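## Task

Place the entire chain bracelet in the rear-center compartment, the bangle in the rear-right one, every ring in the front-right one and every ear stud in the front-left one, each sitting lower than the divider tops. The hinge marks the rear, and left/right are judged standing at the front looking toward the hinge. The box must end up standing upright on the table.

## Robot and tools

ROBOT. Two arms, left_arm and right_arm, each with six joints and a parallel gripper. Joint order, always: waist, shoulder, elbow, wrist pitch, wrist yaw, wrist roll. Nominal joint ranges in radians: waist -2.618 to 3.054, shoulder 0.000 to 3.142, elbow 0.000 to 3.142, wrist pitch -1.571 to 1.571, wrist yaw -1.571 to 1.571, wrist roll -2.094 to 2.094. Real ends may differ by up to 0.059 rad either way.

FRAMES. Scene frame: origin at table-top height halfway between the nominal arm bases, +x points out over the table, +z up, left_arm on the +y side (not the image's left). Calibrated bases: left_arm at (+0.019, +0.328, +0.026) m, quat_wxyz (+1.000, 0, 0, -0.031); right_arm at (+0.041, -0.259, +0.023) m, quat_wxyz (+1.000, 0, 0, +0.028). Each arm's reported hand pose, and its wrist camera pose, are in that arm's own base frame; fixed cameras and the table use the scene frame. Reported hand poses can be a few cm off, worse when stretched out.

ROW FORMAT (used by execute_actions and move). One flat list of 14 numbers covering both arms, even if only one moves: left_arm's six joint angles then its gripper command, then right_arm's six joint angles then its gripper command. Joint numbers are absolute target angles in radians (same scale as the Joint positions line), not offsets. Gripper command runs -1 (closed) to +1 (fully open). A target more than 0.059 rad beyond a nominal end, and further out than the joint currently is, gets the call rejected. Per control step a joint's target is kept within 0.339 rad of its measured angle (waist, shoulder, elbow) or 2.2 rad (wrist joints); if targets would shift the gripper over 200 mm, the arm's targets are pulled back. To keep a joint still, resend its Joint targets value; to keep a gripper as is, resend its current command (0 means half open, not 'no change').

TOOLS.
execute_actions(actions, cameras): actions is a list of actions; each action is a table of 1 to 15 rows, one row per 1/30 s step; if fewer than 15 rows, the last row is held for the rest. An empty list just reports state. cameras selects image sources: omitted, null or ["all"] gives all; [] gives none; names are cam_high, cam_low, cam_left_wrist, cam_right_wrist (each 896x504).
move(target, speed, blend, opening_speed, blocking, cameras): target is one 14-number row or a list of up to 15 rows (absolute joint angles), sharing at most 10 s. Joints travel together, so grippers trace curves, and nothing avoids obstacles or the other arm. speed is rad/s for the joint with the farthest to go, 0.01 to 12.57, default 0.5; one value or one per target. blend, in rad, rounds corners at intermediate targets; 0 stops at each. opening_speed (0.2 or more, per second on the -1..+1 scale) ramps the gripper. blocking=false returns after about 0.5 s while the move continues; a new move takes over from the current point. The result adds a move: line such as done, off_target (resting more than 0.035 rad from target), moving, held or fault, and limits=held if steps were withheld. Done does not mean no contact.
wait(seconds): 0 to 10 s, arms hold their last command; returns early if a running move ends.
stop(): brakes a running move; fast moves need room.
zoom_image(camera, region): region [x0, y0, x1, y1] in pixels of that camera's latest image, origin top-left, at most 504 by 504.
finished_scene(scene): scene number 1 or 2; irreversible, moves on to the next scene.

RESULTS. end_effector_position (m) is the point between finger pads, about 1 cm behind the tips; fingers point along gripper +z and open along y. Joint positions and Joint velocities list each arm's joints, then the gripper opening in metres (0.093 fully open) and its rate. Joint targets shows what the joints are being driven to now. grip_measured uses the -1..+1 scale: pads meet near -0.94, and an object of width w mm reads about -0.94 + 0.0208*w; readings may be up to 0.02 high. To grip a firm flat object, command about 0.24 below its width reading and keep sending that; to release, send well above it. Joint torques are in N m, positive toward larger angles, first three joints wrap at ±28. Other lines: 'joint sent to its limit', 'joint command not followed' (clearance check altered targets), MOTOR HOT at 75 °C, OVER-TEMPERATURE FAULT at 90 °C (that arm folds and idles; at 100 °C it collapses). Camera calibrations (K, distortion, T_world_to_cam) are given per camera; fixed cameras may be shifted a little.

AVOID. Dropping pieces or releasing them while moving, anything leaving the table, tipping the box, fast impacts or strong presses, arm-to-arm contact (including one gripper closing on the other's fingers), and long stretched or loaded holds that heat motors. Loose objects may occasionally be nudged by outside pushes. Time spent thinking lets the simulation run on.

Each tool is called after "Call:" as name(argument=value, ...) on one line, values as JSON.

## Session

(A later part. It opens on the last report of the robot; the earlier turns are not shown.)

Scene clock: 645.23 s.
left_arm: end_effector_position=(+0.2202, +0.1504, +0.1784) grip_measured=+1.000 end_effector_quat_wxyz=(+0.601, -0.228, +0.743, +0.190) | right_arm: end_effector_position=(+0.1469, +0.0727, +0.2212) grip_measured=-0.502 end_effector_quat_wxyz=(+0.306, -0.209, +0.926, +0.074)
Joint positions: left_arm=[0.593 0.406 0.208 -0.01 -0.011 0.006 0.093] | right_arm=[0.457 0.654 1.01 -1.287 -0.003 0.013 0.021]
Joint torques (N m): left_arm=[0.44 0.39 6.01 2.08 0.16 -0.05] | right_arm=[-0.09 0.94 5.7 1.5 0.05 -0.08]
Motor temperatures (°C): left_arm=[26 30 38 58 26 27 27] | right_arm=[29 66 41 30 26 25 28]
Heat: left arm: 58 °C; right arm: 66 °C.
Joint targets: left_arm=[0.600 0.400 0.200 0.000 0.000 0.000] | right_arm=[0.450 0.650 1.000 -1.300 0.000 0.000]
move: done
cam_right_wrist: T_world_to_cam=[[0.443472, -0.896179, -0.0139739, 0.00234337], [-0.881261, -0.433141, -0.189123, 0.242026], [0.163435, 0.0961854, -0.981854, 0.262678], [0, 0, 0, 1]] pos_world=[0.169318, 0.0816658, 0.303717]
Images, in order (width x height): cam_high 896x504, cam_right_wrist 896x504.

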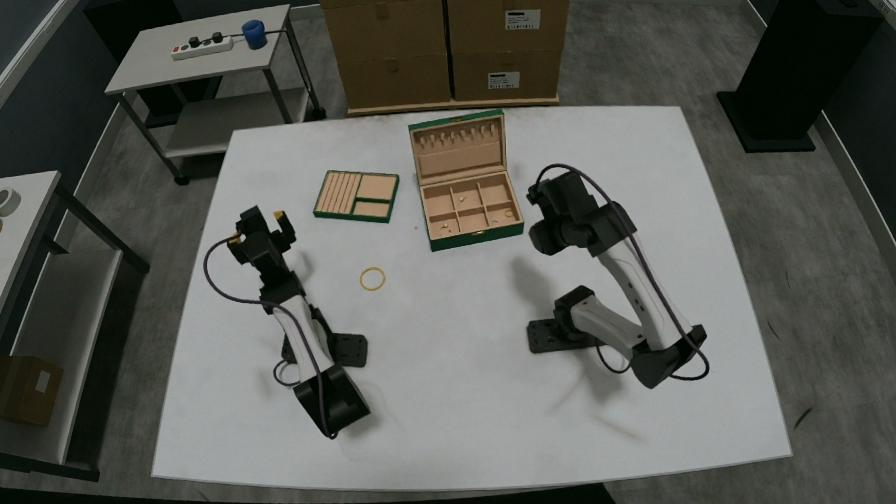

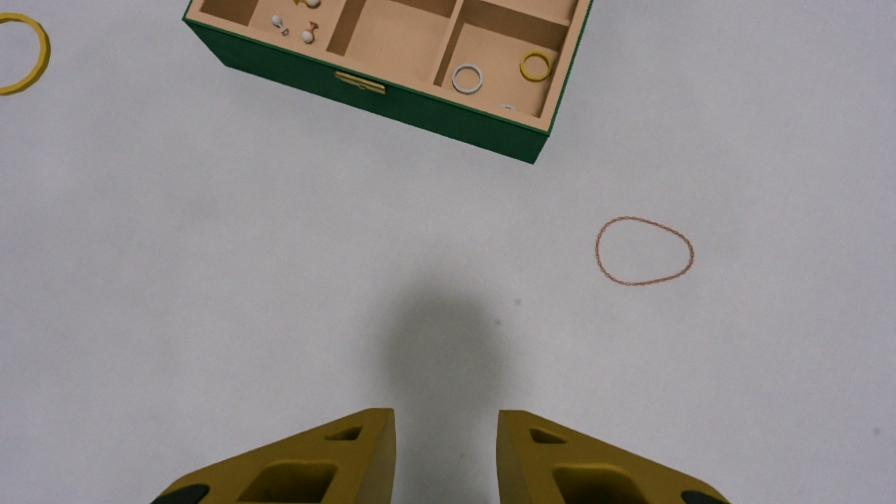

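Call:
move(target=[[0.6,0.4,0.2,0.0,0,0,1,0.486,1.2,1.35,-0.9,0,0,-0.36],[0.6,0.4,0.2,0.0,0,0,1,0.486,1.765,1.21,-0.23,0,0,-0.36],[0.6,0.4,0.2,0.0,0,0,1,0.486,1.87,1.07,0.015,0,0,-0.36]], speed=[0.9,0.7,0.3], blend=[0.1,0.02,0], cameras=["cam_right_wrist","cam_low"])

Scene clock: 676.43 s.
left_arm: end_effector_position=(+0.2202, +0.1504, +0.1784) grip_measured=+1.000 end_effector_quat_wxyz=(+0.601, -0.228, +0.743, +0.190) | right_arm: end_effector_position=(+0.4261, +0.2221, +0.0642) grip_measured=-0.363 end_effector_quat_wxyz=(+0.366, -0.216, +0.900, +0.093)
Joint positions: left_arm=[0.593 0.406 0.208 -0.01 -0.011 0.006 0.093] | right_arm=[0.479 1.856 1.077 -0.017 -0.003 0.01 0.028]
Joint torques (N m): left_arm=[0.43 0.39 6.01 2.07 0.16 -0.04] | right_arm=[1.03 -8.94 6.24 2.15 0.05 -0.06]
Motor temperatures (°C): left_arm=[26 30 38 58 26 27 27] | right_arm=[29 56 40 33 26 25 27]
Heat: left arm: 58 °C; right arm: 56 °C.
Joint targets: left_arm=[0.600 0.400 0.200 0.000 0.000 0.000] | right_arm=[0.486 1.870 1.070 0.015 0.000 0.000]
move: done
cam_right_wrist: T_world_to_cam=[[0.466946, -0.884206, -0.0118716, -0.00261045], [-0.839649, -0.439125, -0.319623, 0.515109], [0.277399, 0.159215, -0.947471, -0.0162666], [0, 0, 0, 1]] pos_world=[0.438242, 0.226479, 0.149198]
Images, in order (width x height): cam_low 896x504, cam_right_wrist 896x504.

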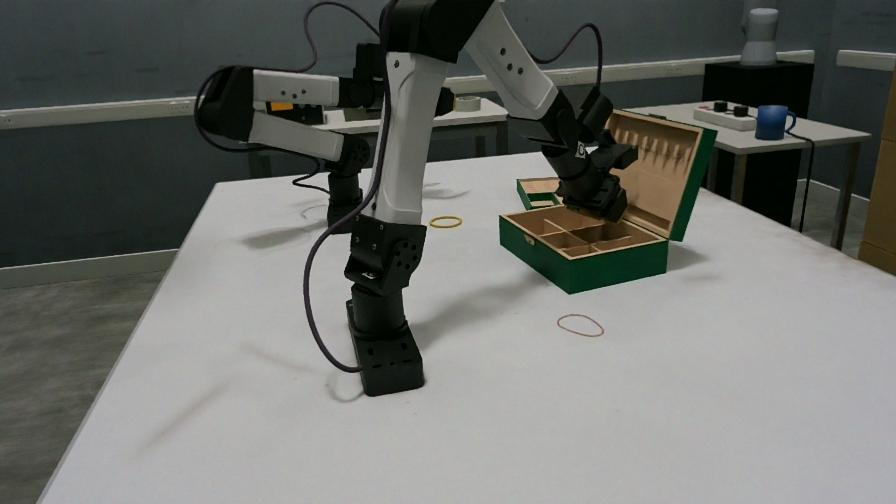

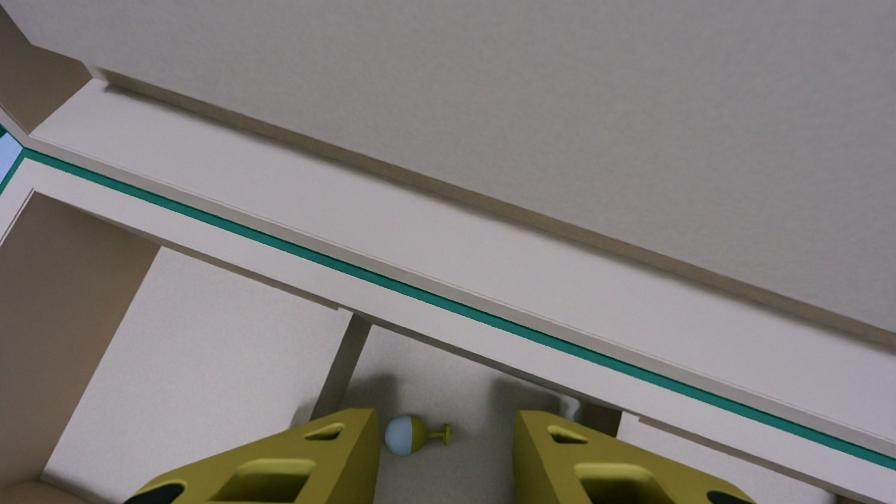

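Call:
move(target=[[0.6,0.4,0.2,0.0,0,0,1,0.502,1.885,1.09,0.02,0,0,-0.36],[0.6,0.4,0.2,0.0,0,0,1,0.502,1.955,1.033,0.145,0,0,-0.36]], speed=[0.2,0.15], cameras=["cam_right_wrist"])

Scene clock: 691.20 s.
left_arm: end_effector_position=(+0.2202, +0.1504, +0.1784) grip_measured=+1.000 end_effector_quat_wxyz=(+0.601, -0.228, +0.743, +0.190) | right_arm: end_effector_position=(+0.4291, +0.2326, +0.0407) grip_measured=-0.363 end_effector_quat_wxyz=(+0.378, -0.222, +0.894, +0.096)
Joint positions: left_arm=[0.593 0.406 0.208 -0.01 -0.011 0.006 0.093] | right_arm=[0.498 1.928 1.044 0.114 0.004 0.01 0.028]
Joint torques (N m): left_arm=[0.44 0.4 6.01 2.07 0.16 -0.05] | right_arm=[0.79 -8.02 5.6 2.17 -0.04 -0.06]
Motor temperatures (°C): left_arm=[26 30 38 58 26 27 27] | right_arm=[29 57 41 35 26 25 27]
Heat: left arm: 58 °C; right arm: 57 °C.
Joint targets: left_arm=[0.600 0.400 0.200 0.000 0.000 0.000] | right_arm=[0.502 1.955 1.033 0.145 0.000 0.000]
move: done
cam_right_wrist: T_world_to_cam=[[0.479813, -0.877348, -0.00634324, -0.00228624], [-0.824959, -0.448677, -0.343702, 0.511568], [0.2987, 0.170146, -0.939057, -0.0530841], [0, 0, 0, 1]] pos_world=[0.438976, 0.236555, 0.125963]

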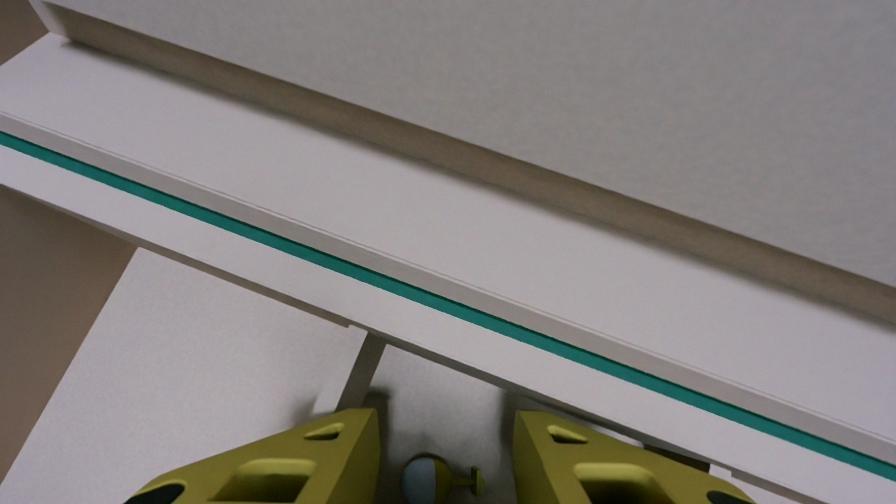

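Call:
move(target=[[0.6,0.4,0.2,0.0,0,0,1,0.500,1.955,1.02,0.12,0,0,-0.36],[0.6,0.4,0.2,0.0,0,0,1,0.500,2.004,1.008,0.198,0,0,-0.36]], speed=[0.12,0.12], cameras=["cam_right_wrist"])

Scene clock: 699.80 s.
left_arm: end_effector_position=(+0.2202, +0.1504, +0.1784) grip_measured=+1.000 end_effector_quat_wxyz=(+0.601, -0.228, +0.743, +0.190) | right_arm: end_effector_position=(+0.4350, +0.2336, +0.0387) grip_measured=-0.363 end_effector_quat_wxyz=(+0.396, -0.218, +0.887, +0.098)
Joint positions: left_arm=[0.593 0.406 0.208 -0.01 -0.011 0.006 0.093] | right_arm=[0.496 1.947 1.027 0.189 0.01 0.009 0.028]
Joint torques (N m): left_arm=[0.43 0.38 6 2.08 0.16 -0.05] | right_arm=[0.8 -5.31 4.7 2.02 -0.08 -0.05]
Motor temperatures (°C): left_arm=[26 30 38 58 26 27 27] | right_arm=[29 56 41 35 26 25 27]
Heat: left arm: 58 °C; right arm: 56 °C.
Joint targets: left_arm=[0.600 0.400 0.200 0.000 0.000 0.000] | right_arm=[0.500 2.004 1.008 0.198 0.000 0.000]
move: off_target (right_arm); right_arm: the shoulder is farthest, 0.057 rad from its target
cam_right_wrist: T_world_to_cam=[[0.474885, -0.880045, -0.00220172, -0.00163675], [-0.814302, -0.438458, -0.38035, 0.510639], [0.33376, 0.182416, -0.92484, -0.075522], [0, 0, 0, 1]] pos_world=[0.441798, 0.23623, 0.124372]

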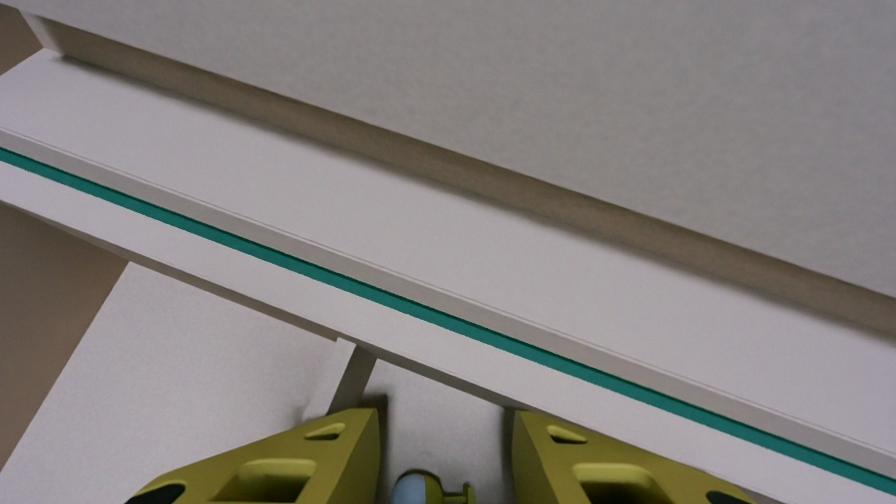

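Call:
move(target=[[0.6,0.4,0.2,0.0,0,0,1,0.500,1.83,1.15,-0.1,0,0,-0.36],[0.6,0.4,0.2,0.0,0,0,1,0.569,1.9,1.6,-0.8,0.1,1.0,-1],[0.6,0.4,0.2,0.0,0,0,1,0.569,2.07,1.55,-0.6,0.198,1.976,-1]], speed=[0.3,0.6,0.5], opening_speed=1.0, cameras=["cam_right_wrist","cam_low"])

Scene clock: 763.07 s.
left_arm: end_effector_position=(+0.2202, +0.1504, +0.1784) grip_measured=+1.000 end_effector_quat_wxyz=(+0.601, -0.228, +0.743, +0.190) | right_arm: end_effector_position=(+0.4326, +0.2375, +0.0694) grip_measured=-0.973 end_effector_quat_wxyz=(+0.152, +0.639, +0.730, +0.189)
Joint positions: left_arm=[0.593 0.406 0.208 -0.01 -0.011 0.006 0.093] | right_arm=[0.563 2.052 1.559 -0.619 0.179 1.96 0]
Joint torques (N m): left_arm=[0.43 0.39 6.01 2.08 0.16 -0.05] | right_arm=[0.98 -10.5 6.17 1.4 0.37 0.19]
Motor temperatures (°C): left_arm=[26 30 38 59 26 27 27] | right_arm=[29 55 41 37 26 25 27]
Heat: left arm: 59 °C; right arm: 55 °C.
Joint targets: left_arm=[0.600 0.400 0.200 0.000 0.000 0.000] | right_arm=[0.569 2.070 1.550 -0.600 0.198 1.976]
move: done
cam_right_wrist: T_world_to_cam=[[-0.869746, -0.116314, -0.479596, 0.436463], [-0.333179, 0.855309, 0.396785, -0.047287], [0.364051, 0.504893, -0.782655, -0.146697], [0, 0, 0, 1]] pos_world=[0.417262, 0.165278, 0.113275]
Images, in order (width x height): cam_low 896x504, cam_right_wrist 896x504.

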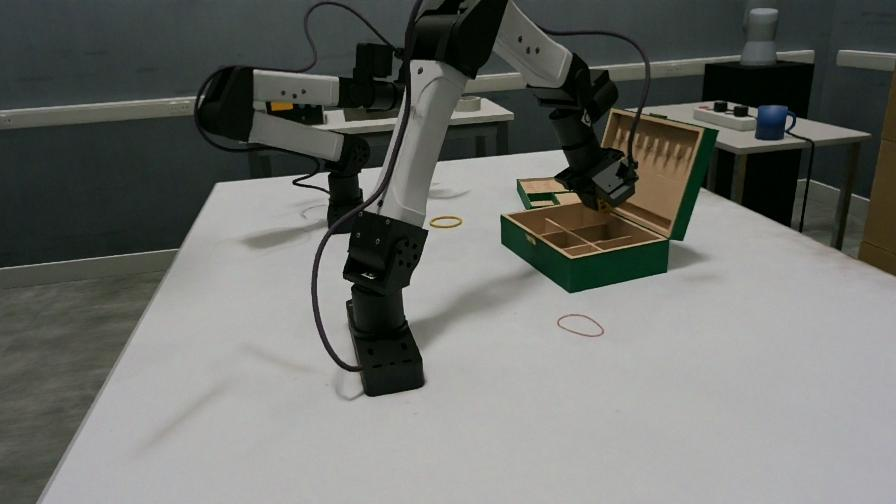

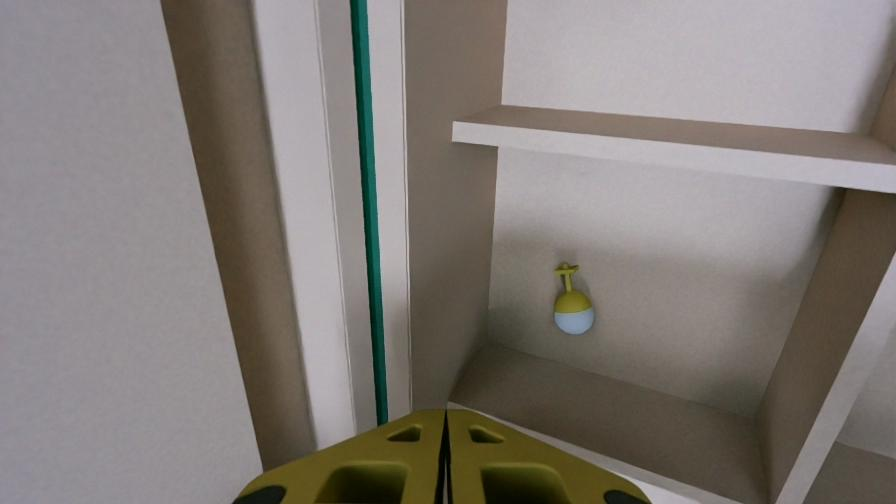

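Call:
move(target=[0.6,0.4,0.2,0.0,0,0,1,0.545,2.272,1.965,-1.05,0.09,1.983,-0.57], speed=0.4, cameras=["cam_right_wrist"])

Scene clock: 791.77 s.
left_arm: end_effector_position=(+0.2202, +0.1504, +0.1784) grip_measured=+1.000 end_effector_quat_wxyz=(+0.601, -0.228, +0.743, +0.190) | right_arm: end_effector_position=(+0.4284, +0.2450, +0.0666) grip_measured=-0.572 end_effector_quat_wxyz=(+0.079, +0.649, +0.750, +0.096)
Joint positions: left_arm=[0.593 0.406 0.208 -0.01 -0.011 0.006 0.093] | right_arm=[0.551 2.25 1.943 -1.03 0.092 1.967 0.018]
Joint torques (N m): left_arm=[0.43 0.39 6.01 2.08 0.16 -0.04] | right_arm=[-0.02 -11.59 8.96 0.55 0.11 0.21]
Motor temperatures (°C): left_arm=[26 30 38 59 26 27 27] | right_arm=[29 58 40 36 27 25 27]
Heat: left arm: 59 °C; right arm: 58 °C.
Joint targets: left_arm=[0.600 0.400 0.200 0.000 0.000 0.000] | right_arm=[0.545 2.272 1.965 -1.050 0.090 1.983]
move: done
cam_right_wrist: T_world_to_cam=[[-0.955551, -0.144324, -0.257084, 0.461111], [-0.245805, 0.871477, 0.42439, -0.0972093], [0.162793, 0.468719, -0.868217, -0.0502799], [0, 0, 0, 1]] pos_world=[0.424906, 0.174832, 0.116145]

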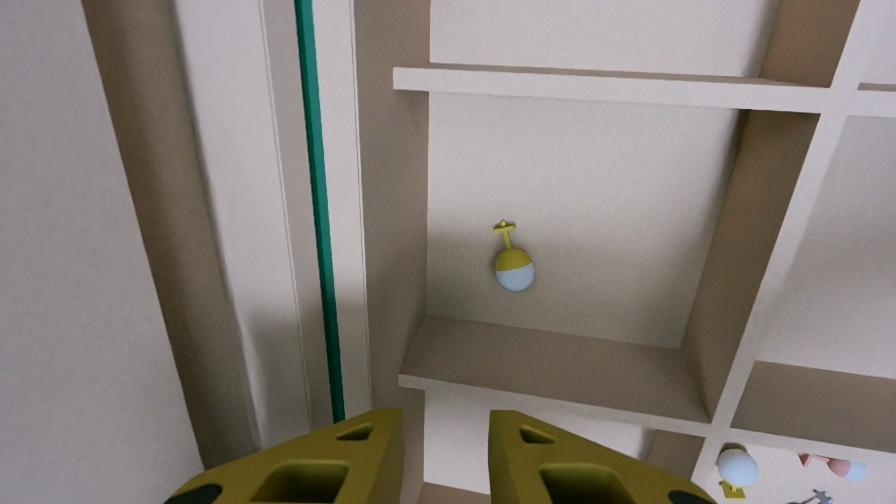

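Call:
move(target=[0.6,0.4,0.2,0.0,0,0,1,0.536,2.295,1.885,-0.97,0.085,1.983,-0.57], speed=0.15, cameras=["cam_right_wrist"])

Scene clock: 801.33 s.
left_arm: end_effector_position=(+0.2202, +0.1504, +0.1784) grip_measured=+1.000 end_effector_quat_wxyz=(+0.601, -0.228, +0.743, +0.190) | right_arm: end_effector_position=(+0.4248, +0.2388, +0.0407) grip_measured=-0.572 end_effector_quat_wxyz=(+0.071, +0.653, +0.750, +0.077)
Joint positions: left_arm=[0.593 0.406 0.208 -0.01 -0.011 0.006 0.093] | right_arm=[0.542 2.277 1.893 -0.995 0.087 1.967 0.018]
Joint torques (N m): left_arm=[0.43 0.39 6.01 2.08 0.16 -0.04] | right_arm=[-0.03 -12.03 5.96 0.91 0.11 0.2]
Motor temperatures (°C): left_arm=[26 30 38 59 26 27 27] | right_arm=[29 61 42 34 26 25 27]
Heat: left arm: 59 °C; right arm: 61 °C.
Joint targets: left_arm=[0.600 0.400 0.200 0.000 0.000 0.000] | right_arm=[0.536 2.295 1.885 -0.970 0.085 1.983]
move: done
cam_right_wrist: T_world_to_cam=[[-0.965631, -0.140563, -0.218627, 0.452004], [-0.222924, 0.880402, 0.418566, -0.093306], [0.133645, 0.452918, -0.881479, -0.052647], [0, 0, 0, 1]] pos_world=[0.422705, 0.169527, 0.0914679]

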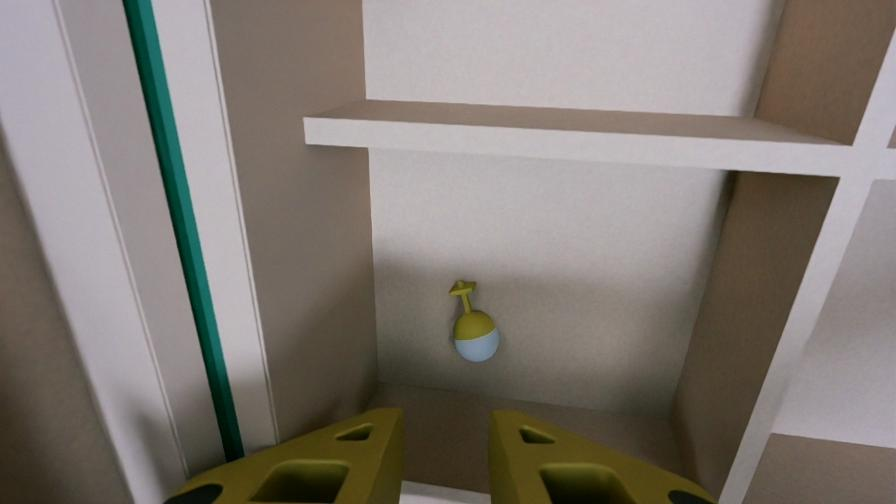

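Call:
move(target=[[0.6,0.4,0.2,0.0,0,0,1,0.529,2.295,1.87,-0.96,0.085,1.983,-0.57],[0.6,0.4,0.2,0.0,0,0,1,0.529,2.318,1.805,-0.878,0.085,1.983,-0.57]], speed=0.12, cameras=["cam_right_wrist"])

Scene clock: 812.00 s.
left_arm: end_effector_position=(+0.2202, +0.1504, +0.1784) grip_measured=+1.000 end_effector_quat_wxyz=(+0.601, -0.228, +0.743, +0.190) | right_arm: end_effector_position=(+0.4249, +0.2387, +0.0365) grip_measured=-0.572 end_effector_quat_wxyz=(+0.073, +0.654, +0.748, +0.087)
Joint positions: left_arm=[0.593 0.406 0.208 -0.01 -0.011 0.006 0.093] | right_arm=[0.541 2.26 1.844 -0.942 0.084 1.968 0.018]
Joint torques (N m): left_arm=[0.43 0.39 6.01 2.08 0.16 -0.04] | right_arm=[-0.55 -8.03 3.04 1.36 0.14 0.2]
Motor temperatures (°C): left_arm=[26 30 38 59 26 27 27] | right_arm=[29 63 42 34 26 25 27]
Heat: left arm: 59 °C; right arm: 63 °C.
Joint targets: left_arm=[0.600 0.400 0.200 0.000 0.000 0.000] | right_arm=[0.529 2.318 1.805 -0.878 0.085 1.983]
move: off_target (right_arm); right_arm: the wrist pitch is farthest, 0.064 rad from its target
cam_right_wrist: T_world_to_cam=[[-0.962205, -0.136292, -0.235768, 0.449241], [-0.228431, 0.875269, 0.426291, -0.0882316], [0.14826, 0.464036, -0.873321, -0.0653988], [0, 0, 0, 1]] pos_world=[0.421803, 0.168802, 0.0864146]

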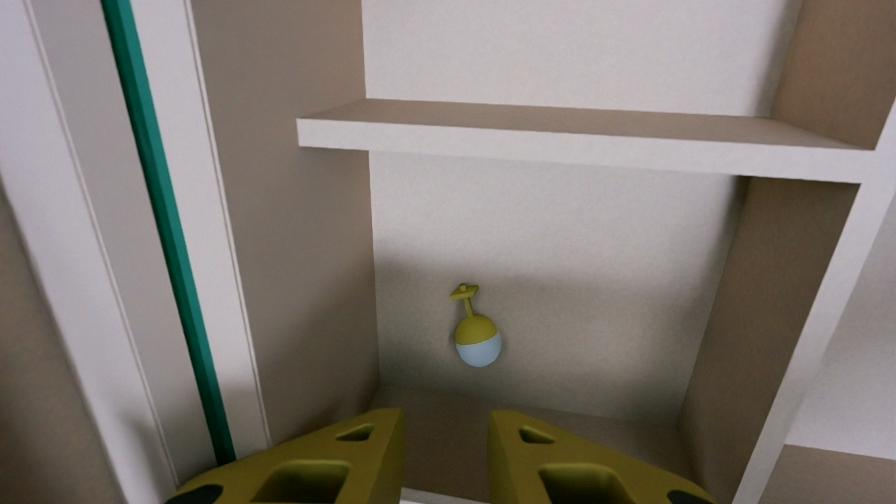

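Call:
move(target=[[0.6,0.4,0.2,0.0,0,0,1,0.56,2.16,1.93,-1.1,0.085,1.983,-0.65],[0.6,0.4,0.2,0.0,0,0,1,0.578,2.03,1.53,-0.6,0.21,1.99,-0.65],[0.6,0.4,0.2,0.0,0,0,1,0.578,2.062,1.485,-0.556,0.21,1.99,-0.65]], speed=[0.3,0.5,0.15], cameras=["cam_right_wrist"])

Scene clock: 846.07 s.
left_arm: end_effector_position=(+0.2202, +0.1504, +0.1784) grip_measured=+1.000 end_effector_quat_wxyz=(+0.601, -0.228, +0.743, +0.190) | right_arm: end_effector_position=(+0.4225, +0.2339, +0.0432) grip_measured=-0.648 end_effector_quat_wxyz=(+0.150, +0.644, +0.731, +0.170)
Joint positions: left_arm=[0.593 0.406 0.208 -0.01 -0.011 0.006 0.093] | right_arm=[0.572 2.071 1.494 -0.576 0.191 1.975 0.014]
Joint torques (N m): left_arm=[0.44 0.39 6.01 2.08 0.16 -0.05] | right_arm=[1.03 -12.94 5.98 1.3 0.36 0.17]
Motor temperatures (°C): left_arm=[26 30 38 59 26 27 27] | right_arm=[29 61 39 34 26 25 27]
Heat: left arm: 59 °C; right arm: 61 °C.
Joint targets: left_arm=[0.600 0.400 0.200 0.000 0.000 0.000] | right_arm=[0.578 2.062 1.485 -0.556 0.210 1.990]
move: done
cam_right_wrist: T_world_to_cam=[[-0.884542, -0.119205, -0.450971, 0.420398], [-0.313523, 0.867778, 0.38557, -0.0478418], [0.345381, 0.482443, -0.80496, -0.147577], [0, 0, 0, 1]] pos_world=[0.40783, 0.162827, 0.0892401]

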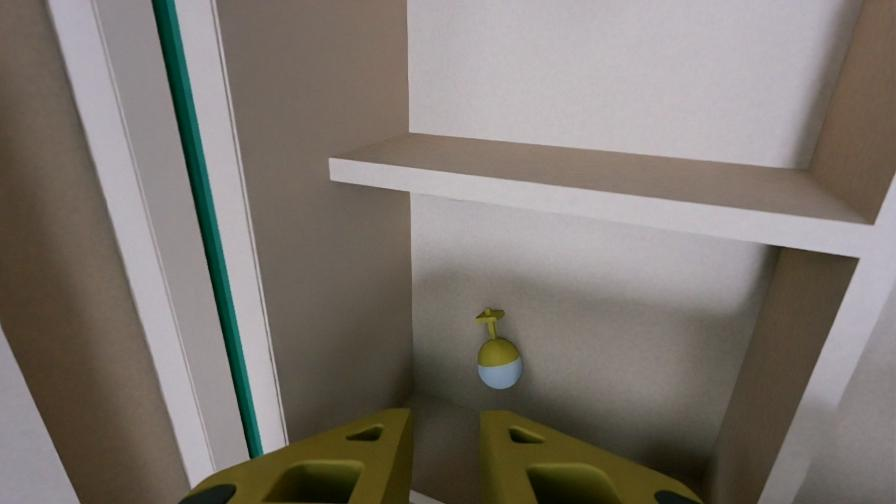

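Call:
move(target=[0.6,0.4,0.2,0.0,0,0,1,0.583,2.098,1.446,-0.482,0.215,1.99,-0.65], speed=0.15, cameras=["cam_right_wrist"])

Scene clock: 856.70 s.
left_arm: end_effector_position=(+0.2202, +0.1504, +0.1784) grip_measured=+1.000 end_effector_quat_wxyz=(+0.601, -0.228, +0.743, +0.190) | right_arm: end_effector_position=(+0.4246, +0.2372, +0.0334) grip_measured=-0.648 end_effector_quat_wxyz=(+0.155, +0.641, +0.729, +0.182)
Joint positions: left_arm=[0.593 0.406 0.208 -0.01 -0.011 0.006 0.093] | right_arm=[0.577 2.08 1.455 -0.502 0.196 1.976 0.014]
Joint torques (N m): left_arm=[0.44 0.39 6.01 2.08 0.16 -0.05] | right_arm=[1.01 -10.43 5.91 1.35 0.38 0.17]
Motor temperatures (°C): left_arm=[26 30 38 59 26 27 27] | right_arm=[29 64 40 35 27 25 27]
Heat: left arm: 59 °C; right arm: 64 °C.
Joint targets: left_arm=[0.600 0.400 0.200 0.000 0.000 0.000] | right_arm=[0.583 2.098 1.446 -0.482 0.215 1.990]
move: done
cam_right_wrist: T_world_to_cam=[[-0.873156, -0.116539, -0.473305, 0.413536], [-0.325061, 0.862775, 0.387239, -0.0402313], [0.363227, 0.491973, -0.79122, -0.168074], [0, 0, 0, 1]] pos_world=[0.409053, 0.165591, 0.0783247]

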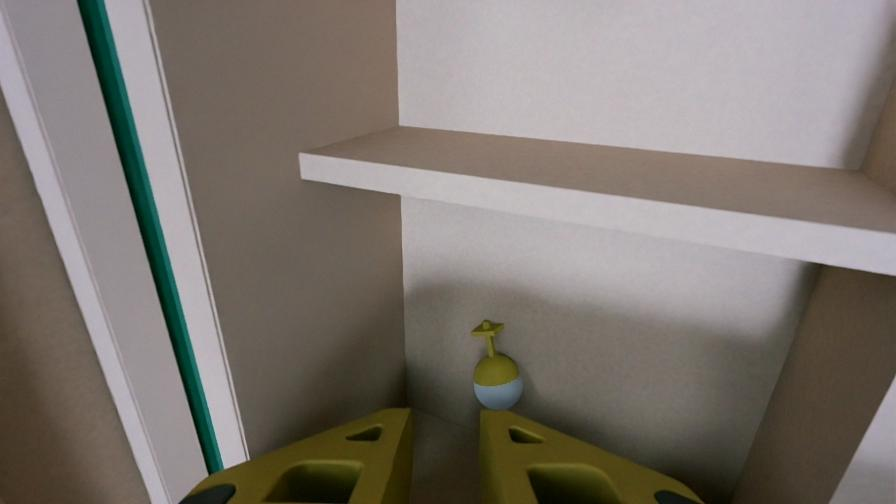

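Call:
move(target=[0.6,0.4,0.2,0.0,0,0,1,0.587,2.137,1.419,-0.425,0.215,1.99,-0.65], speed=0.12, cameras=["cam_right_wrist"])

Scene clock: 867.87 s.
left_arm: end_effector_position=(+0.2202, +0.1504, +0.1784) grip_measured=+1.000 end_effector_quat_wxyz=(+0.601, -0.228, +0.743, +0.190) | right_arm: end_effector_position=(+0.4270, +0.2376, +0.0246) grip_measured=-0.648 end_effector_quat_wxyz=(+0.162, +0.641, +0.727, +0.184)
Joint positions: left_arm=[0.593 0.406 0.208 -0.01 -0.011 0.006 0.093] | right_arm=[0.579 2.097 1.438 -0.459 0.209 1.976 0.014]
Joint torques (N m): left_arm=[0.44 0.39 6.01 2.08 0.16 -0.04] | right_arm=[1.13 -8.39 4.93 1.55 0.26 0.17]
Motor temperatures (°C): left_arm=[26 30 38 59 26 27 27] | right_arm=[29 63 40 35 27 25 27]
Heat: left arm: 59 °C; right arm: 63 °C.
Joint targets: left_arm=[0.600 0.400 0.200 0.000 0.000 0.000] | right_arm=[0.587 2.137 1.419 -0.425 0.215 1.990]
move: off_target (right_arm); right_arm: the shoulder is farthest, 0.040 rad from its target
cam_right_wrist: T_world_to_cam=[[-0.867013, -0.116141, -0.484562, 0.409055], [-0.327354, 0.865921, 0.378179, -0.0360348], [0.37567, 0.486509, -0.788784, -0.180147], [0, 0, 0, 1]] pos_world=[0.410536, 0.166355, 0.0697426]

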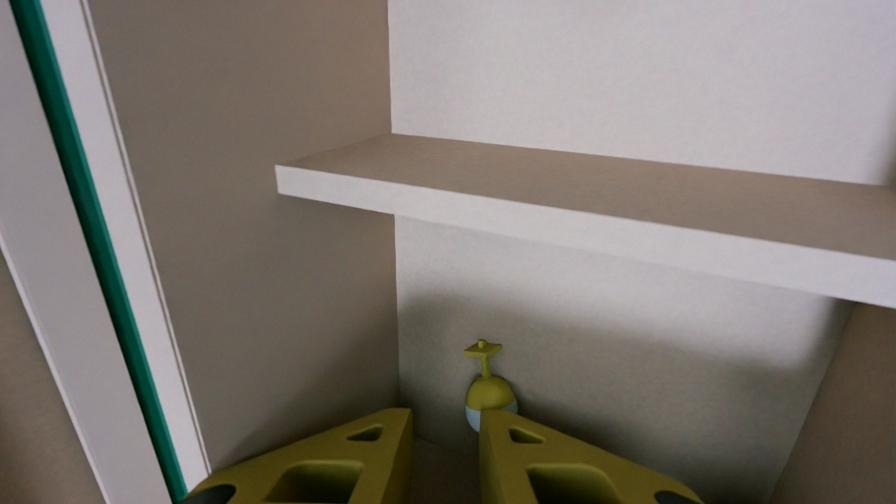

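Call:
move(target=[[0.6,0.4,0.2,0.0,0,0,1,0.59,2.03,1.47,-0.56,0.215,1.99,-0.6],[0.6,0.4,0.2,0.0,0,0,1,0.60,2.03,1.405,-0.50,0.215,1.99,-0.6]], speed=0.2, cameras=["cam_right_wrist"])

Scene clock: 884.17 s.
left_arm: end_effector_position=(+0.2202, +0.1504, +0.1784) grip_measured=+1.000 end_effector_quat_wxyz=(+0.601, -0.228, +0.743, +0.190) | right_arm: end_effector_position=(+0.4129, +0.2350, +0.0295) grip_measured=-0.602 end_effector_quat_wxyz=(+0.158, +0.638, +0.734, +0.170)
Joint positions: left_arm=[0.593 0.406 0.208 -0.01 -0.011 0.006 0.093] | right_arm=[0.592 2.062 1.418 -0.507 0.213 1.977 0.016]
Joint torques (N m): left_arm=[0.43 0.39 6 2.08 0.16 -0.04] | right_arm=[1.11 -14.87 5.46 1.2 0.22 0.16]
Motor temperatures (°C): left_arm=[26 30 38 59 26 27 27] | right_arm=[29 60 40 35 27 25 27]
Heat: left arm: 59 °C; right arm: 60 °C.
Joint targets: left_arm=[0.600 0.400 0.200 0.000 0.000 0.000] | right_arm=[0.600 2.030 1.405 -0.500 0.215 1.990]
move: done
cam_right_wrist: T_world_to_cam=[[-0.877488, -0.13504, -0.460194, 0.406948], [-0.327104, 0.870242, 0.368351, -0.0409692], [0.350738, 0.473755, -0.807799, -0.155903], [0, 0, 0, 1]] pos_world=[0.398372, 0.164467, 0.0764277]

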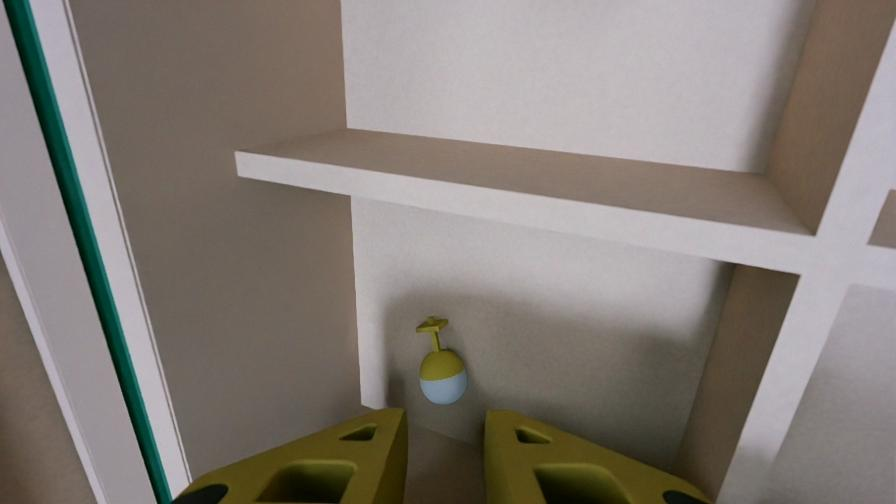

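Call:
move(target=[[0.6,0.4,0.2,0.0,0,0,1,0.589,2.129,1.408,-0.418,0.217,1.99,-0.6],[0.6,0.4,0.2,0.0,0,0,1,0.589,2.129,1.408,-0.418,0.217,1.99,-1]], speed=0.12, opening_speed=0.7, cameras=["cam_right_wrist"])

Scene clock: 897.43 s.
left_arm: end_effector_position=(+0.2202, +0.1504, +0.1784) grip_measured=+1.000 end_effector_quat_wxyz=(+0.601, -0.228, +0.743, +0.190) | right_arm: end_effector_position=(+0.4218, +0.2328, +0.0155) grip_measured=-0.876 end_effector_quat_wxyz=(+0.167, +0.641, +0.729, +0.170)
Joint positions: left_arm=[0.593 0.406 0.208 -0.01 -0.011 0.006 0.093] | right_arm=[0.584 2.104 1.417 -0.457 0.229 1.977 0.003]
Joint torques (N m): left_arm=[0.43 0.39 6.02 2.08 0.16 -0.05] | right_arm=[0.94 -9.74 5.7 1.54 0.1 0.16]
Motor temperatures (°C): left_arm=[26 30 38 59 26 27 27] | right_arm=[29 62 39 35 27 25 27]
Heat: left arm: 59 °C; right arm: 62 °C.
Joint targets: left_arm=[0.600 0.400 0.200 0.000 0.000 0.000] | right_arm=[0.589 2.129 1.408 -0.418 0.217 1.990]
move: off_target (right_arm); target 2's new numbers were sent with right_arm's wrist pitch 0.039 rad from that target; right_arm: the wrist pitch is farthest, 0.039 rad from its target
cam_right_wrist: T_world_to_cam=[[-0.873057, -0.125416, -0.471213, 0.404093], [-0.318956, 0.877832, 0.357319, -0.0360445], [0.368833, 0.462257, -0.8064, -0.174298], [0, 0, 0, 1]] pos_world=[0.405587, 0.162891, 0.0627398]

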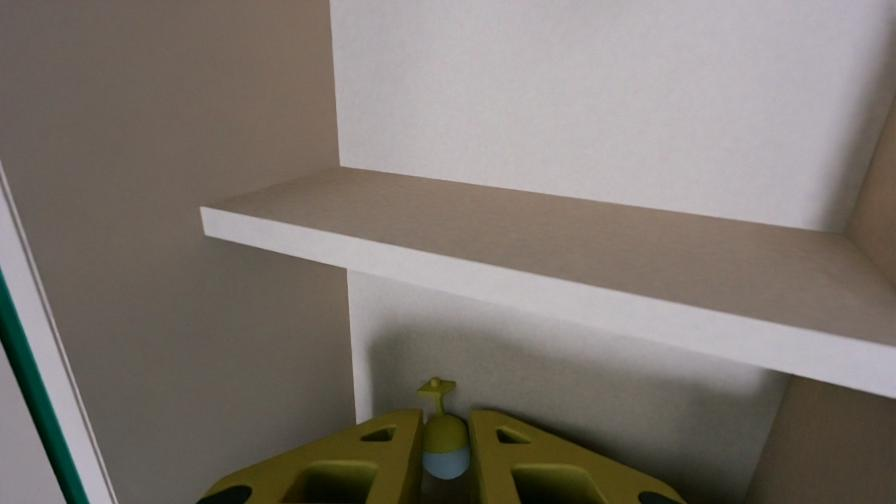

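Call:
move(target=[[0.6,0.4,0.2,0.0,0,0,1,0.60,2.02,1.42,-0.52,0.217,1.99,-1],[0.6,0.4,0.2,0.0,0,0,1,0.62,1.9,1.6,-0.9,0.1,1.5,-1],[0.6,0.4,0.2,0.0,0,0,1,0.715,2.29,2.10,-1.36,0,0.6,-1],[0.6,0.4,0.2,0.0,0,0,1,0.715,2.36,1.967,-1.17,0,0.6,-1],[0.6,0.4,0.2,0.0,0,0,1,0.715,2.36,1.967,-1.17,0,0.6,-0.5],[0.6,0.4,0.2,0.0,0,0,1,0.715,2.27,2.12,-1.4,0,0.6,-0.5],[0.6,0.4,0.2,0.0,0,0,1,0.6,1.3,1.5,-1.2,0,0.4,-0.5],[0.6,0.4,0.2,0.0,0,0,1,0.45,0.65,1.0,-1.3,0,0.0,-0.5]], speed=[0.2,0.5,0.6,0.3,0.3,0.5,1.1,1.1], opening_speed=1.5, blend=[0.02,0.1,0,0,0,0.05,0.05,0], cameras=["cam_high","cam_right_wrist"])

Call:
zoom_image(camera="cam_high", region=[400, 160, 540, 270])

Scene clock: 922.20 s.
left_arm: end_effector_position=(+0.2202, +0.1504, +0.1784) grip_measured=+1.000 end_effector_quat_wxyz=(+0.601, -0.228, +0.743, +0.190) | right_arm: end_effector_position=(+0.1473, +0.0713, +0.2208) grip_measured=-0.502 end_effector_quat_wxyz=(+0.306, -0.208, +0.926, +0.070)
Joint positions: left_arm=[0.593 0.406 0.208 -0.01 -0.011 0.006 0.093] | right_arm=[0.457 0.654 1.009 -1.288 0.006 0.013 0.021]
Joint torques (N m): left_arm=[0.44 0.39 6.02 2.07 0.16 -0.05] | right_arm=[-0.09 0.92 5.71 1.51 -0.03 -0.07]
Motor temperatures (°C): left_arm=[26 30 38 59 26 27 27] | right_arm=[29 64 40 35 26 25 28]
Heat: left arm: 59 °C; right arm: 64 °C.
Joint targets: left_arm=[0.600 0.400 0.200 0.000 0.000 0.000] | right_arm=[0.450 0.650 1.000 -1.300 0.000 0.000]
move: done; target 5's new numbers were sent with right_arm's wrist pitch 0.039 rad from that target
cam_right_wrist: T_world_to_cam=[[0.438988, -0.898464, -0.00722059, 0.000290175], [-0.883187, -0.430018, -0.187257, 0.241452], [0.165139, 0.0885808, -0.982284, 0.262754], [0, 0, 0, 1]] pos_world=[0.169729, 0.0808147, 0.303315]

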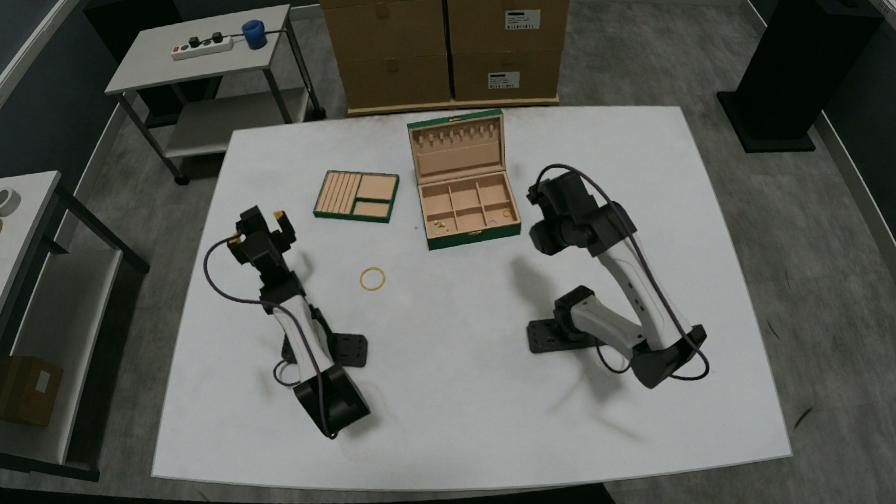

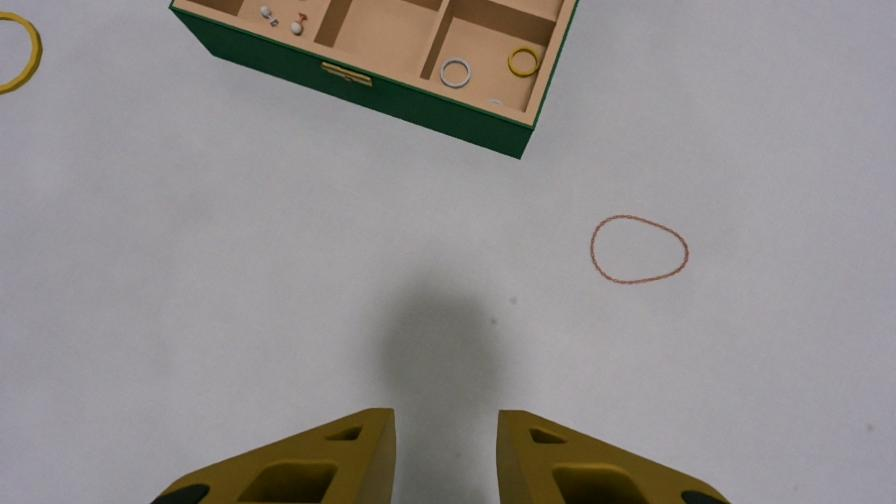

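Scaled by 3.600 (camera's finer frame: 1280x720).

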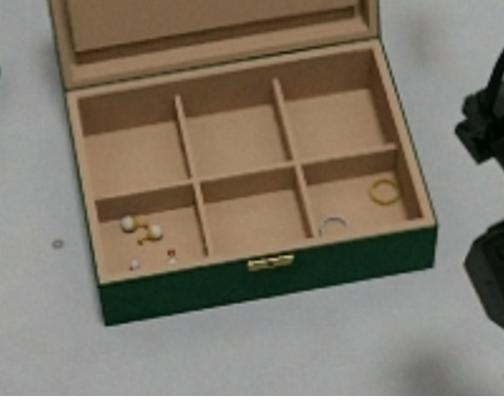

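Call:
move(target=[[0.6,0.4,0.2,0.0,0,0,1,0.0,1.2,1.2,-1.25,0,0,0.9],[0.6,0.4,0.2,0.0,0,0,1,-0.044,1.672,1.11,-0.97,0,0,0.9]], speed=0.8, blend=0.05, cameras=["cam_right_wrist"])

Scene clock: 940.50 s.
left_arm: end_effector_position=(+0.2202, +0.1504, +0.1784) grip_measured=+1.000 end_effector_quat_wxyz=(+0.601, -0.228, +0.743, +0.190) | right_arm: end_effector_position=(+0.2913, -0.0116, +0.0561) grip_measured=+0.897 end_effector_quat_wxyz=(+0.012, +0.024, +1.000, -0.002)
Joint positions: left_arm=[0.593 0.406 0.208 -0.01 -0.011 0.006 0.093] | right_arm=[-0.038 1.667 1.114 -0.992 0.003 0.011 0.088]
Joint torques (N m): left_arm=[0.43 0.4 6.01 2.08 0.16 -0.05] | right_arm=[-0.05 -7.23 5.87 0.63 -0.01 -0.06]
Motor temperatures (°C): left_arm=[26 30 38 59 26 27 27] | right_arm=[29 57 39 35 26 25 27]
Heat: left arm: 59 °C; right arm: 57 °C.
Joint targets: left_arm=[0.600 0.400 0.200 0.000 0.000 0.000] | right_arm=[-0.044 1.672 1.110 -0.970 0.000 0.000]
move: done
cam_right_wrist: T_world_to_cam=[[-0.0417188, -0.999106, -0.00688999, 0.00019463], [-0.910501, 0.0351778, 0.412008, 0.281732], [-0.411397, 0.0234618, -0.911154, 0.247694], [0, 0, 0, 1]] pos_world=[0.358426, -0.0155276, 0.109613]

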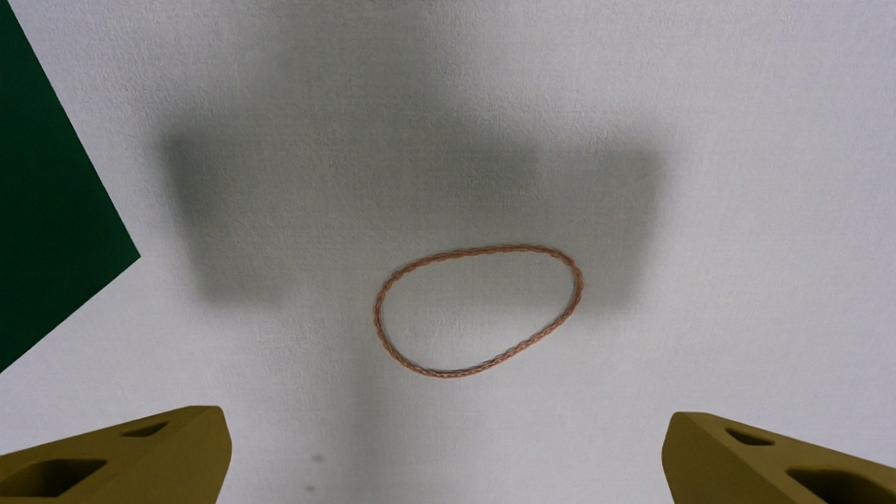

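Call:
move(target=[[0.6,0.4,0.2,0.0,0,0,1,-0.078,1.70,1.02,-0.87,0,0,0.9],[0.6,0.4,0.2,0.0,0,0,1,-0.078,1.768,0.915,-0.705,0,0,0.9],[0.6,0.4,0.2,0.0,0,0,1,-0.078,1.772,0.91,-0.70,0,0,-1],[0.6,0.4,0.2,0.0,0,0,1,-0.078,1.772,0.91,-0.70,0,0,-0.6],[0.6,0.4,0.2,0.0,0,0,1,-0.073,1.65,1.06,-0.97,0,0,0.3],[0.6,0.4,0.2,0.0,0,0,1,-0.073,1.65,1.06,-0.97,0,1.57,0.7]], speed=[0.4,0.2,0.2,0.2,0.4,1.2], opening_speed=1.0, cameras=["cam_right_wrist"])

Scene clock: 962.30 s.
left_arm: end_effector_position=(+0.2202, +0.1504, +0.1784) grip_measured=+1.000 end_effector_quat_wxyz=(+0.601, -0.228, +0.743, +0.190) | right_arm: end_effector_position=(+0.2759, -0.0220, +0.0389) grip_measured=+0.697 end_effector_quat_wxyz=(-0.003, +0.729, +0.685, -0.005)
Joint positions: left_arm=[0.593 0.406 0.208 -0.01 -0.011 0.006 0.093] | right_arm=[-0.078 1.669 1.043 -0.957 0.003 1.555 0.079]
Joint torques (N m): left_arm=[0.43 0.39 6 2.08 0.16 -0.05] | right_arm=[0.88 -9.17 7.51 0.11 0.05 0.22]
Motor temperatures (°C): left_arm=[26 30 38 59 26 27 27] | right_arm=[29 56 40 33 26 25 27]
Heat: left arm: 59 °C; right arm: 56 °C.
Joint targets: left_arm=[0.600 0.400 0.200 0.000 0.000 0.000] | right_arm=[-0.073 1.650 1.060 -0.970 0.000 1.570]
move: done; target 3's new numbers were sent with right_arm's wrist pitch 0.065 rad from that target; target 4's new numbers were sent with right_arm's wrist pitch 0.045 rad from that target
cam_right_wrist: T_world_to_cam=[[-0.99849, 0.0549042, 0.00176282, 0.27595], [0.0502753, 0.900435, 0.432075, 0.0284756], [0.0221354, 0.431511, -0.901836, 0.114939], [0, 0, 0, 1]] pos_world=[0.271557, -0.0903887, 0.0908663]

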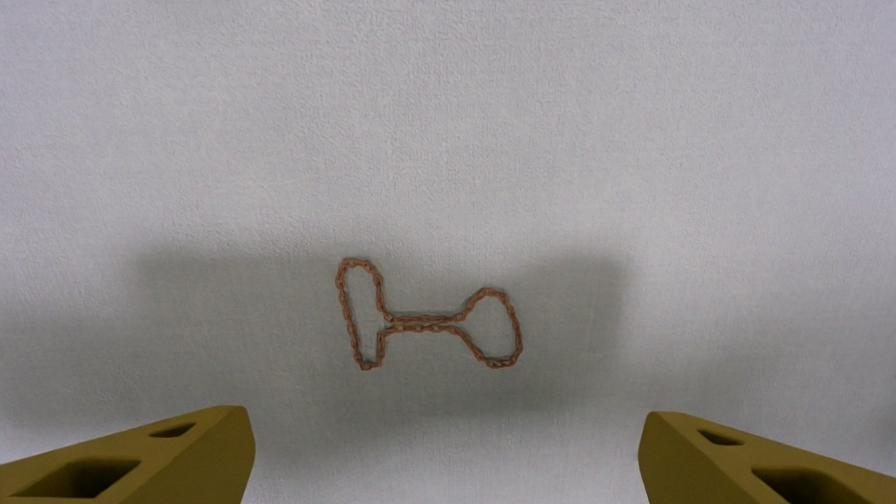

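Call:
move(target=[[0.6,0.4,0.2,0.0,0,0,1,-0.045,1.71,1.03,-0.88,0,1.57,0.7],[0.6,0.4,0.2,0.0,0,0,1,-0.045,1.785,0.922,-0.70,0,1.57,0.7],[0.6,0.4,0.2,0.0,0,0,1,-0.045,1.785,0.922,-0.70,0,1.57,-1],[0.6,0.4,0.2,0.0,0,0,1,-0.045,1.69,1.08,-0.96,0,1.57,-1]], speed=[0.4,0.2,0.2,0.2], opening_speed=0.5, cameras=["cam_right_wrist"])

Scene clock: 979.00 s.
left_arm: end_effector_position=(+0.2202, +0.1504, +0.1784) grip_measured=+1.000 end_effector_quat_wxyz=(+0.601, -0.228, +0.743, +0.190) | right_arm: end_effector_position=(+0.2826, -0.0143, +0.0315) grip_measured=-0.970 end_effector_quat_wxyz=(-0.008, +0.719, +0.694, -0.008)
Joint positions: left_arm=[0.593 0.406 0.208 -0.01 -0.011 0.006 0.093] | right_arm=[-0.05 1.714 1.062 -0.943 0.001 1.556 0]
Joint torques (N m): left_arm=[0.43 0.39 6.01 2.08 0.16 -0.05] | right_arm=[0.9 -9.91 7.6 0.05 0.07 0.2]
Motor temperatures (°C): left_arm=[26 30 38 59 26 27 27] | right_arm=[29 55 40 33 26 25 27]
Heat: left arm: 59 °C; right arm: 55 °C.
Joint targets: left_arm=[0.600 0.400 0.200 0.000 0.000 0.000] | right_arm=[-0.045 1.690 1.080 -0.960 0.000 1.570]
move: done; target 3's new numbers were sent with right_arm's wrist pitch 0.074 rad from that target
cam_right_wrist: T_world_to_cam=[[-0.999496, 0.0287007, 0.0135535, 0.281731], [0.0317389, 0.900174, 0.434372, 0.0294777], [0.000266322, 0.434583, -0.900632, 0.111031], [0, 0, 0, 1]] pos_world=[0.280624, -0.082873, 0.083375]

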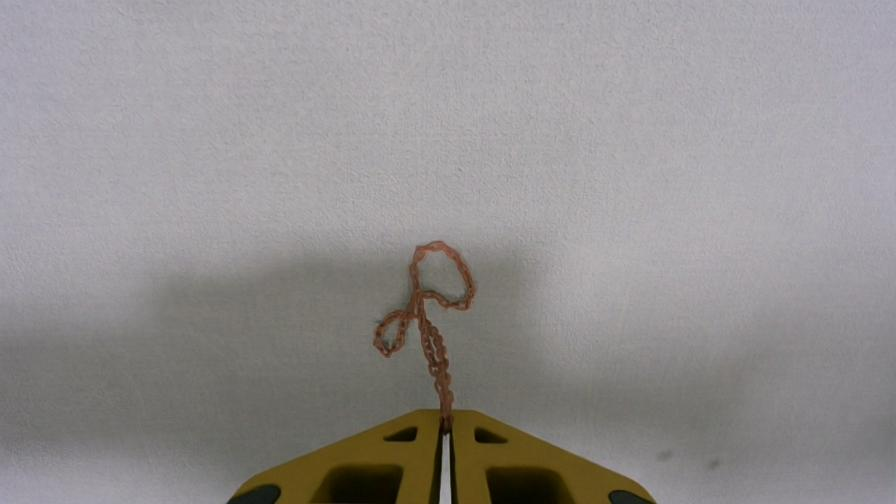

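Call:
move(target=[[0.6,0.4,0.2,0.0,0,0,1,-0.045,1.59,1.386,-1.33,0,1.57,-1],[0.6,0.4,0.2,0.0,0,0,1,0.512,1.674,1.24,-0.335,0,0.2,-1]], speed=[0.3,0.5], cameras=["cam_right_wrist","cam_low"])

Scene clock: 1002.03 s.
left_arm: end_effector_position=(+0.2202, +0.1504, +0.1784) grip_measured=+1.000 end_effector_quat_wxyz=(+0.601, -0.228, +0.743, +0.190) | right_arm: end_effector_position=(+0.4067, +0.2272, +0.1655) grip_measured=-0.970 end_effector_quat_wxyz=(+0.365, -0.136, +0.911, +0.137)
Joint positions: left_arm=[0.593 0.406 0.208 -0.01 -0.011 0.006 0.093] | right_arm=[0.51 1.659 1.251 -0.362 0 0.212 0]
Joint torques (N m): left_arm=[0.43 0.4 6.01 2.08 0.16 -0.05] | right_arm=[0.66 -7.66 6.79 2.13 0.02 -0.08]
Motor temperatures (°C): left_arm=[26 30 38 59 26 27 27] | right_arm=[29 56 42 33 26 25 27]
Heat: left arm: 59 °C; right arm: 56 °C.
Joint targets: left_arm=[0.600 0.400 0.200 0.000 0.000 0.000] | right_arm=[0.512 1.674 1.240 -0.335 0.000 0.200]
move: done
cam_right_wrist: T_world_to_cam=[[0.359693, -0.920367, -0.153445, 0.0875254], [-0.896353, -0.295155, -0.330809, 0.525626], [0.259176, 0.25653, -0.931139, 0.0668778], [0, 0, 0, 1]] pos_world=[0.422331, 0.218541, 0.249585]
Images, in order (width x height): cam_low 896x504, cam_right_wrist 896x504.

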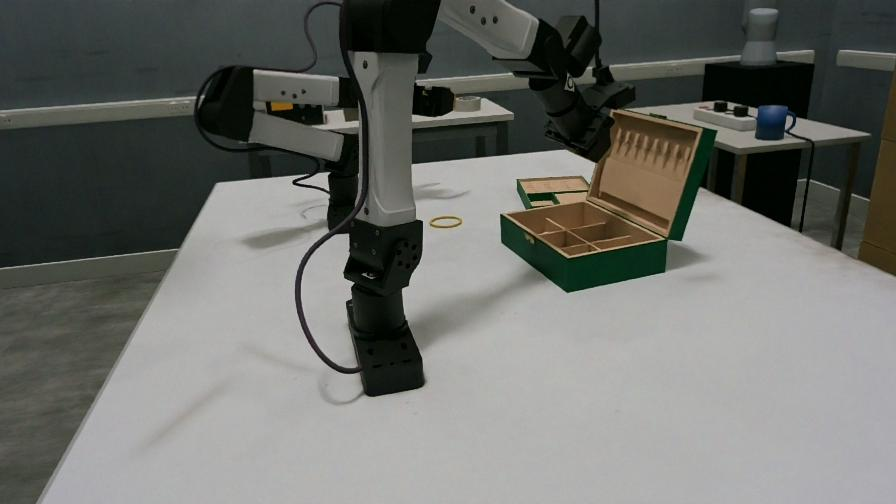

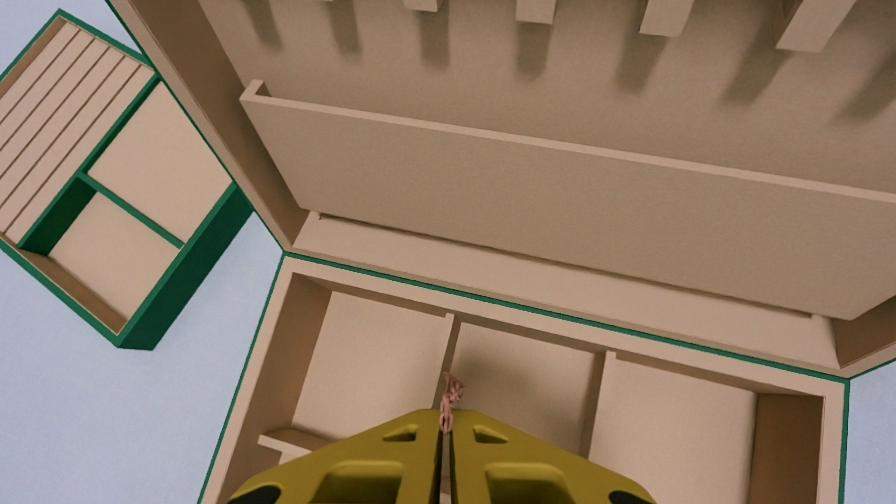

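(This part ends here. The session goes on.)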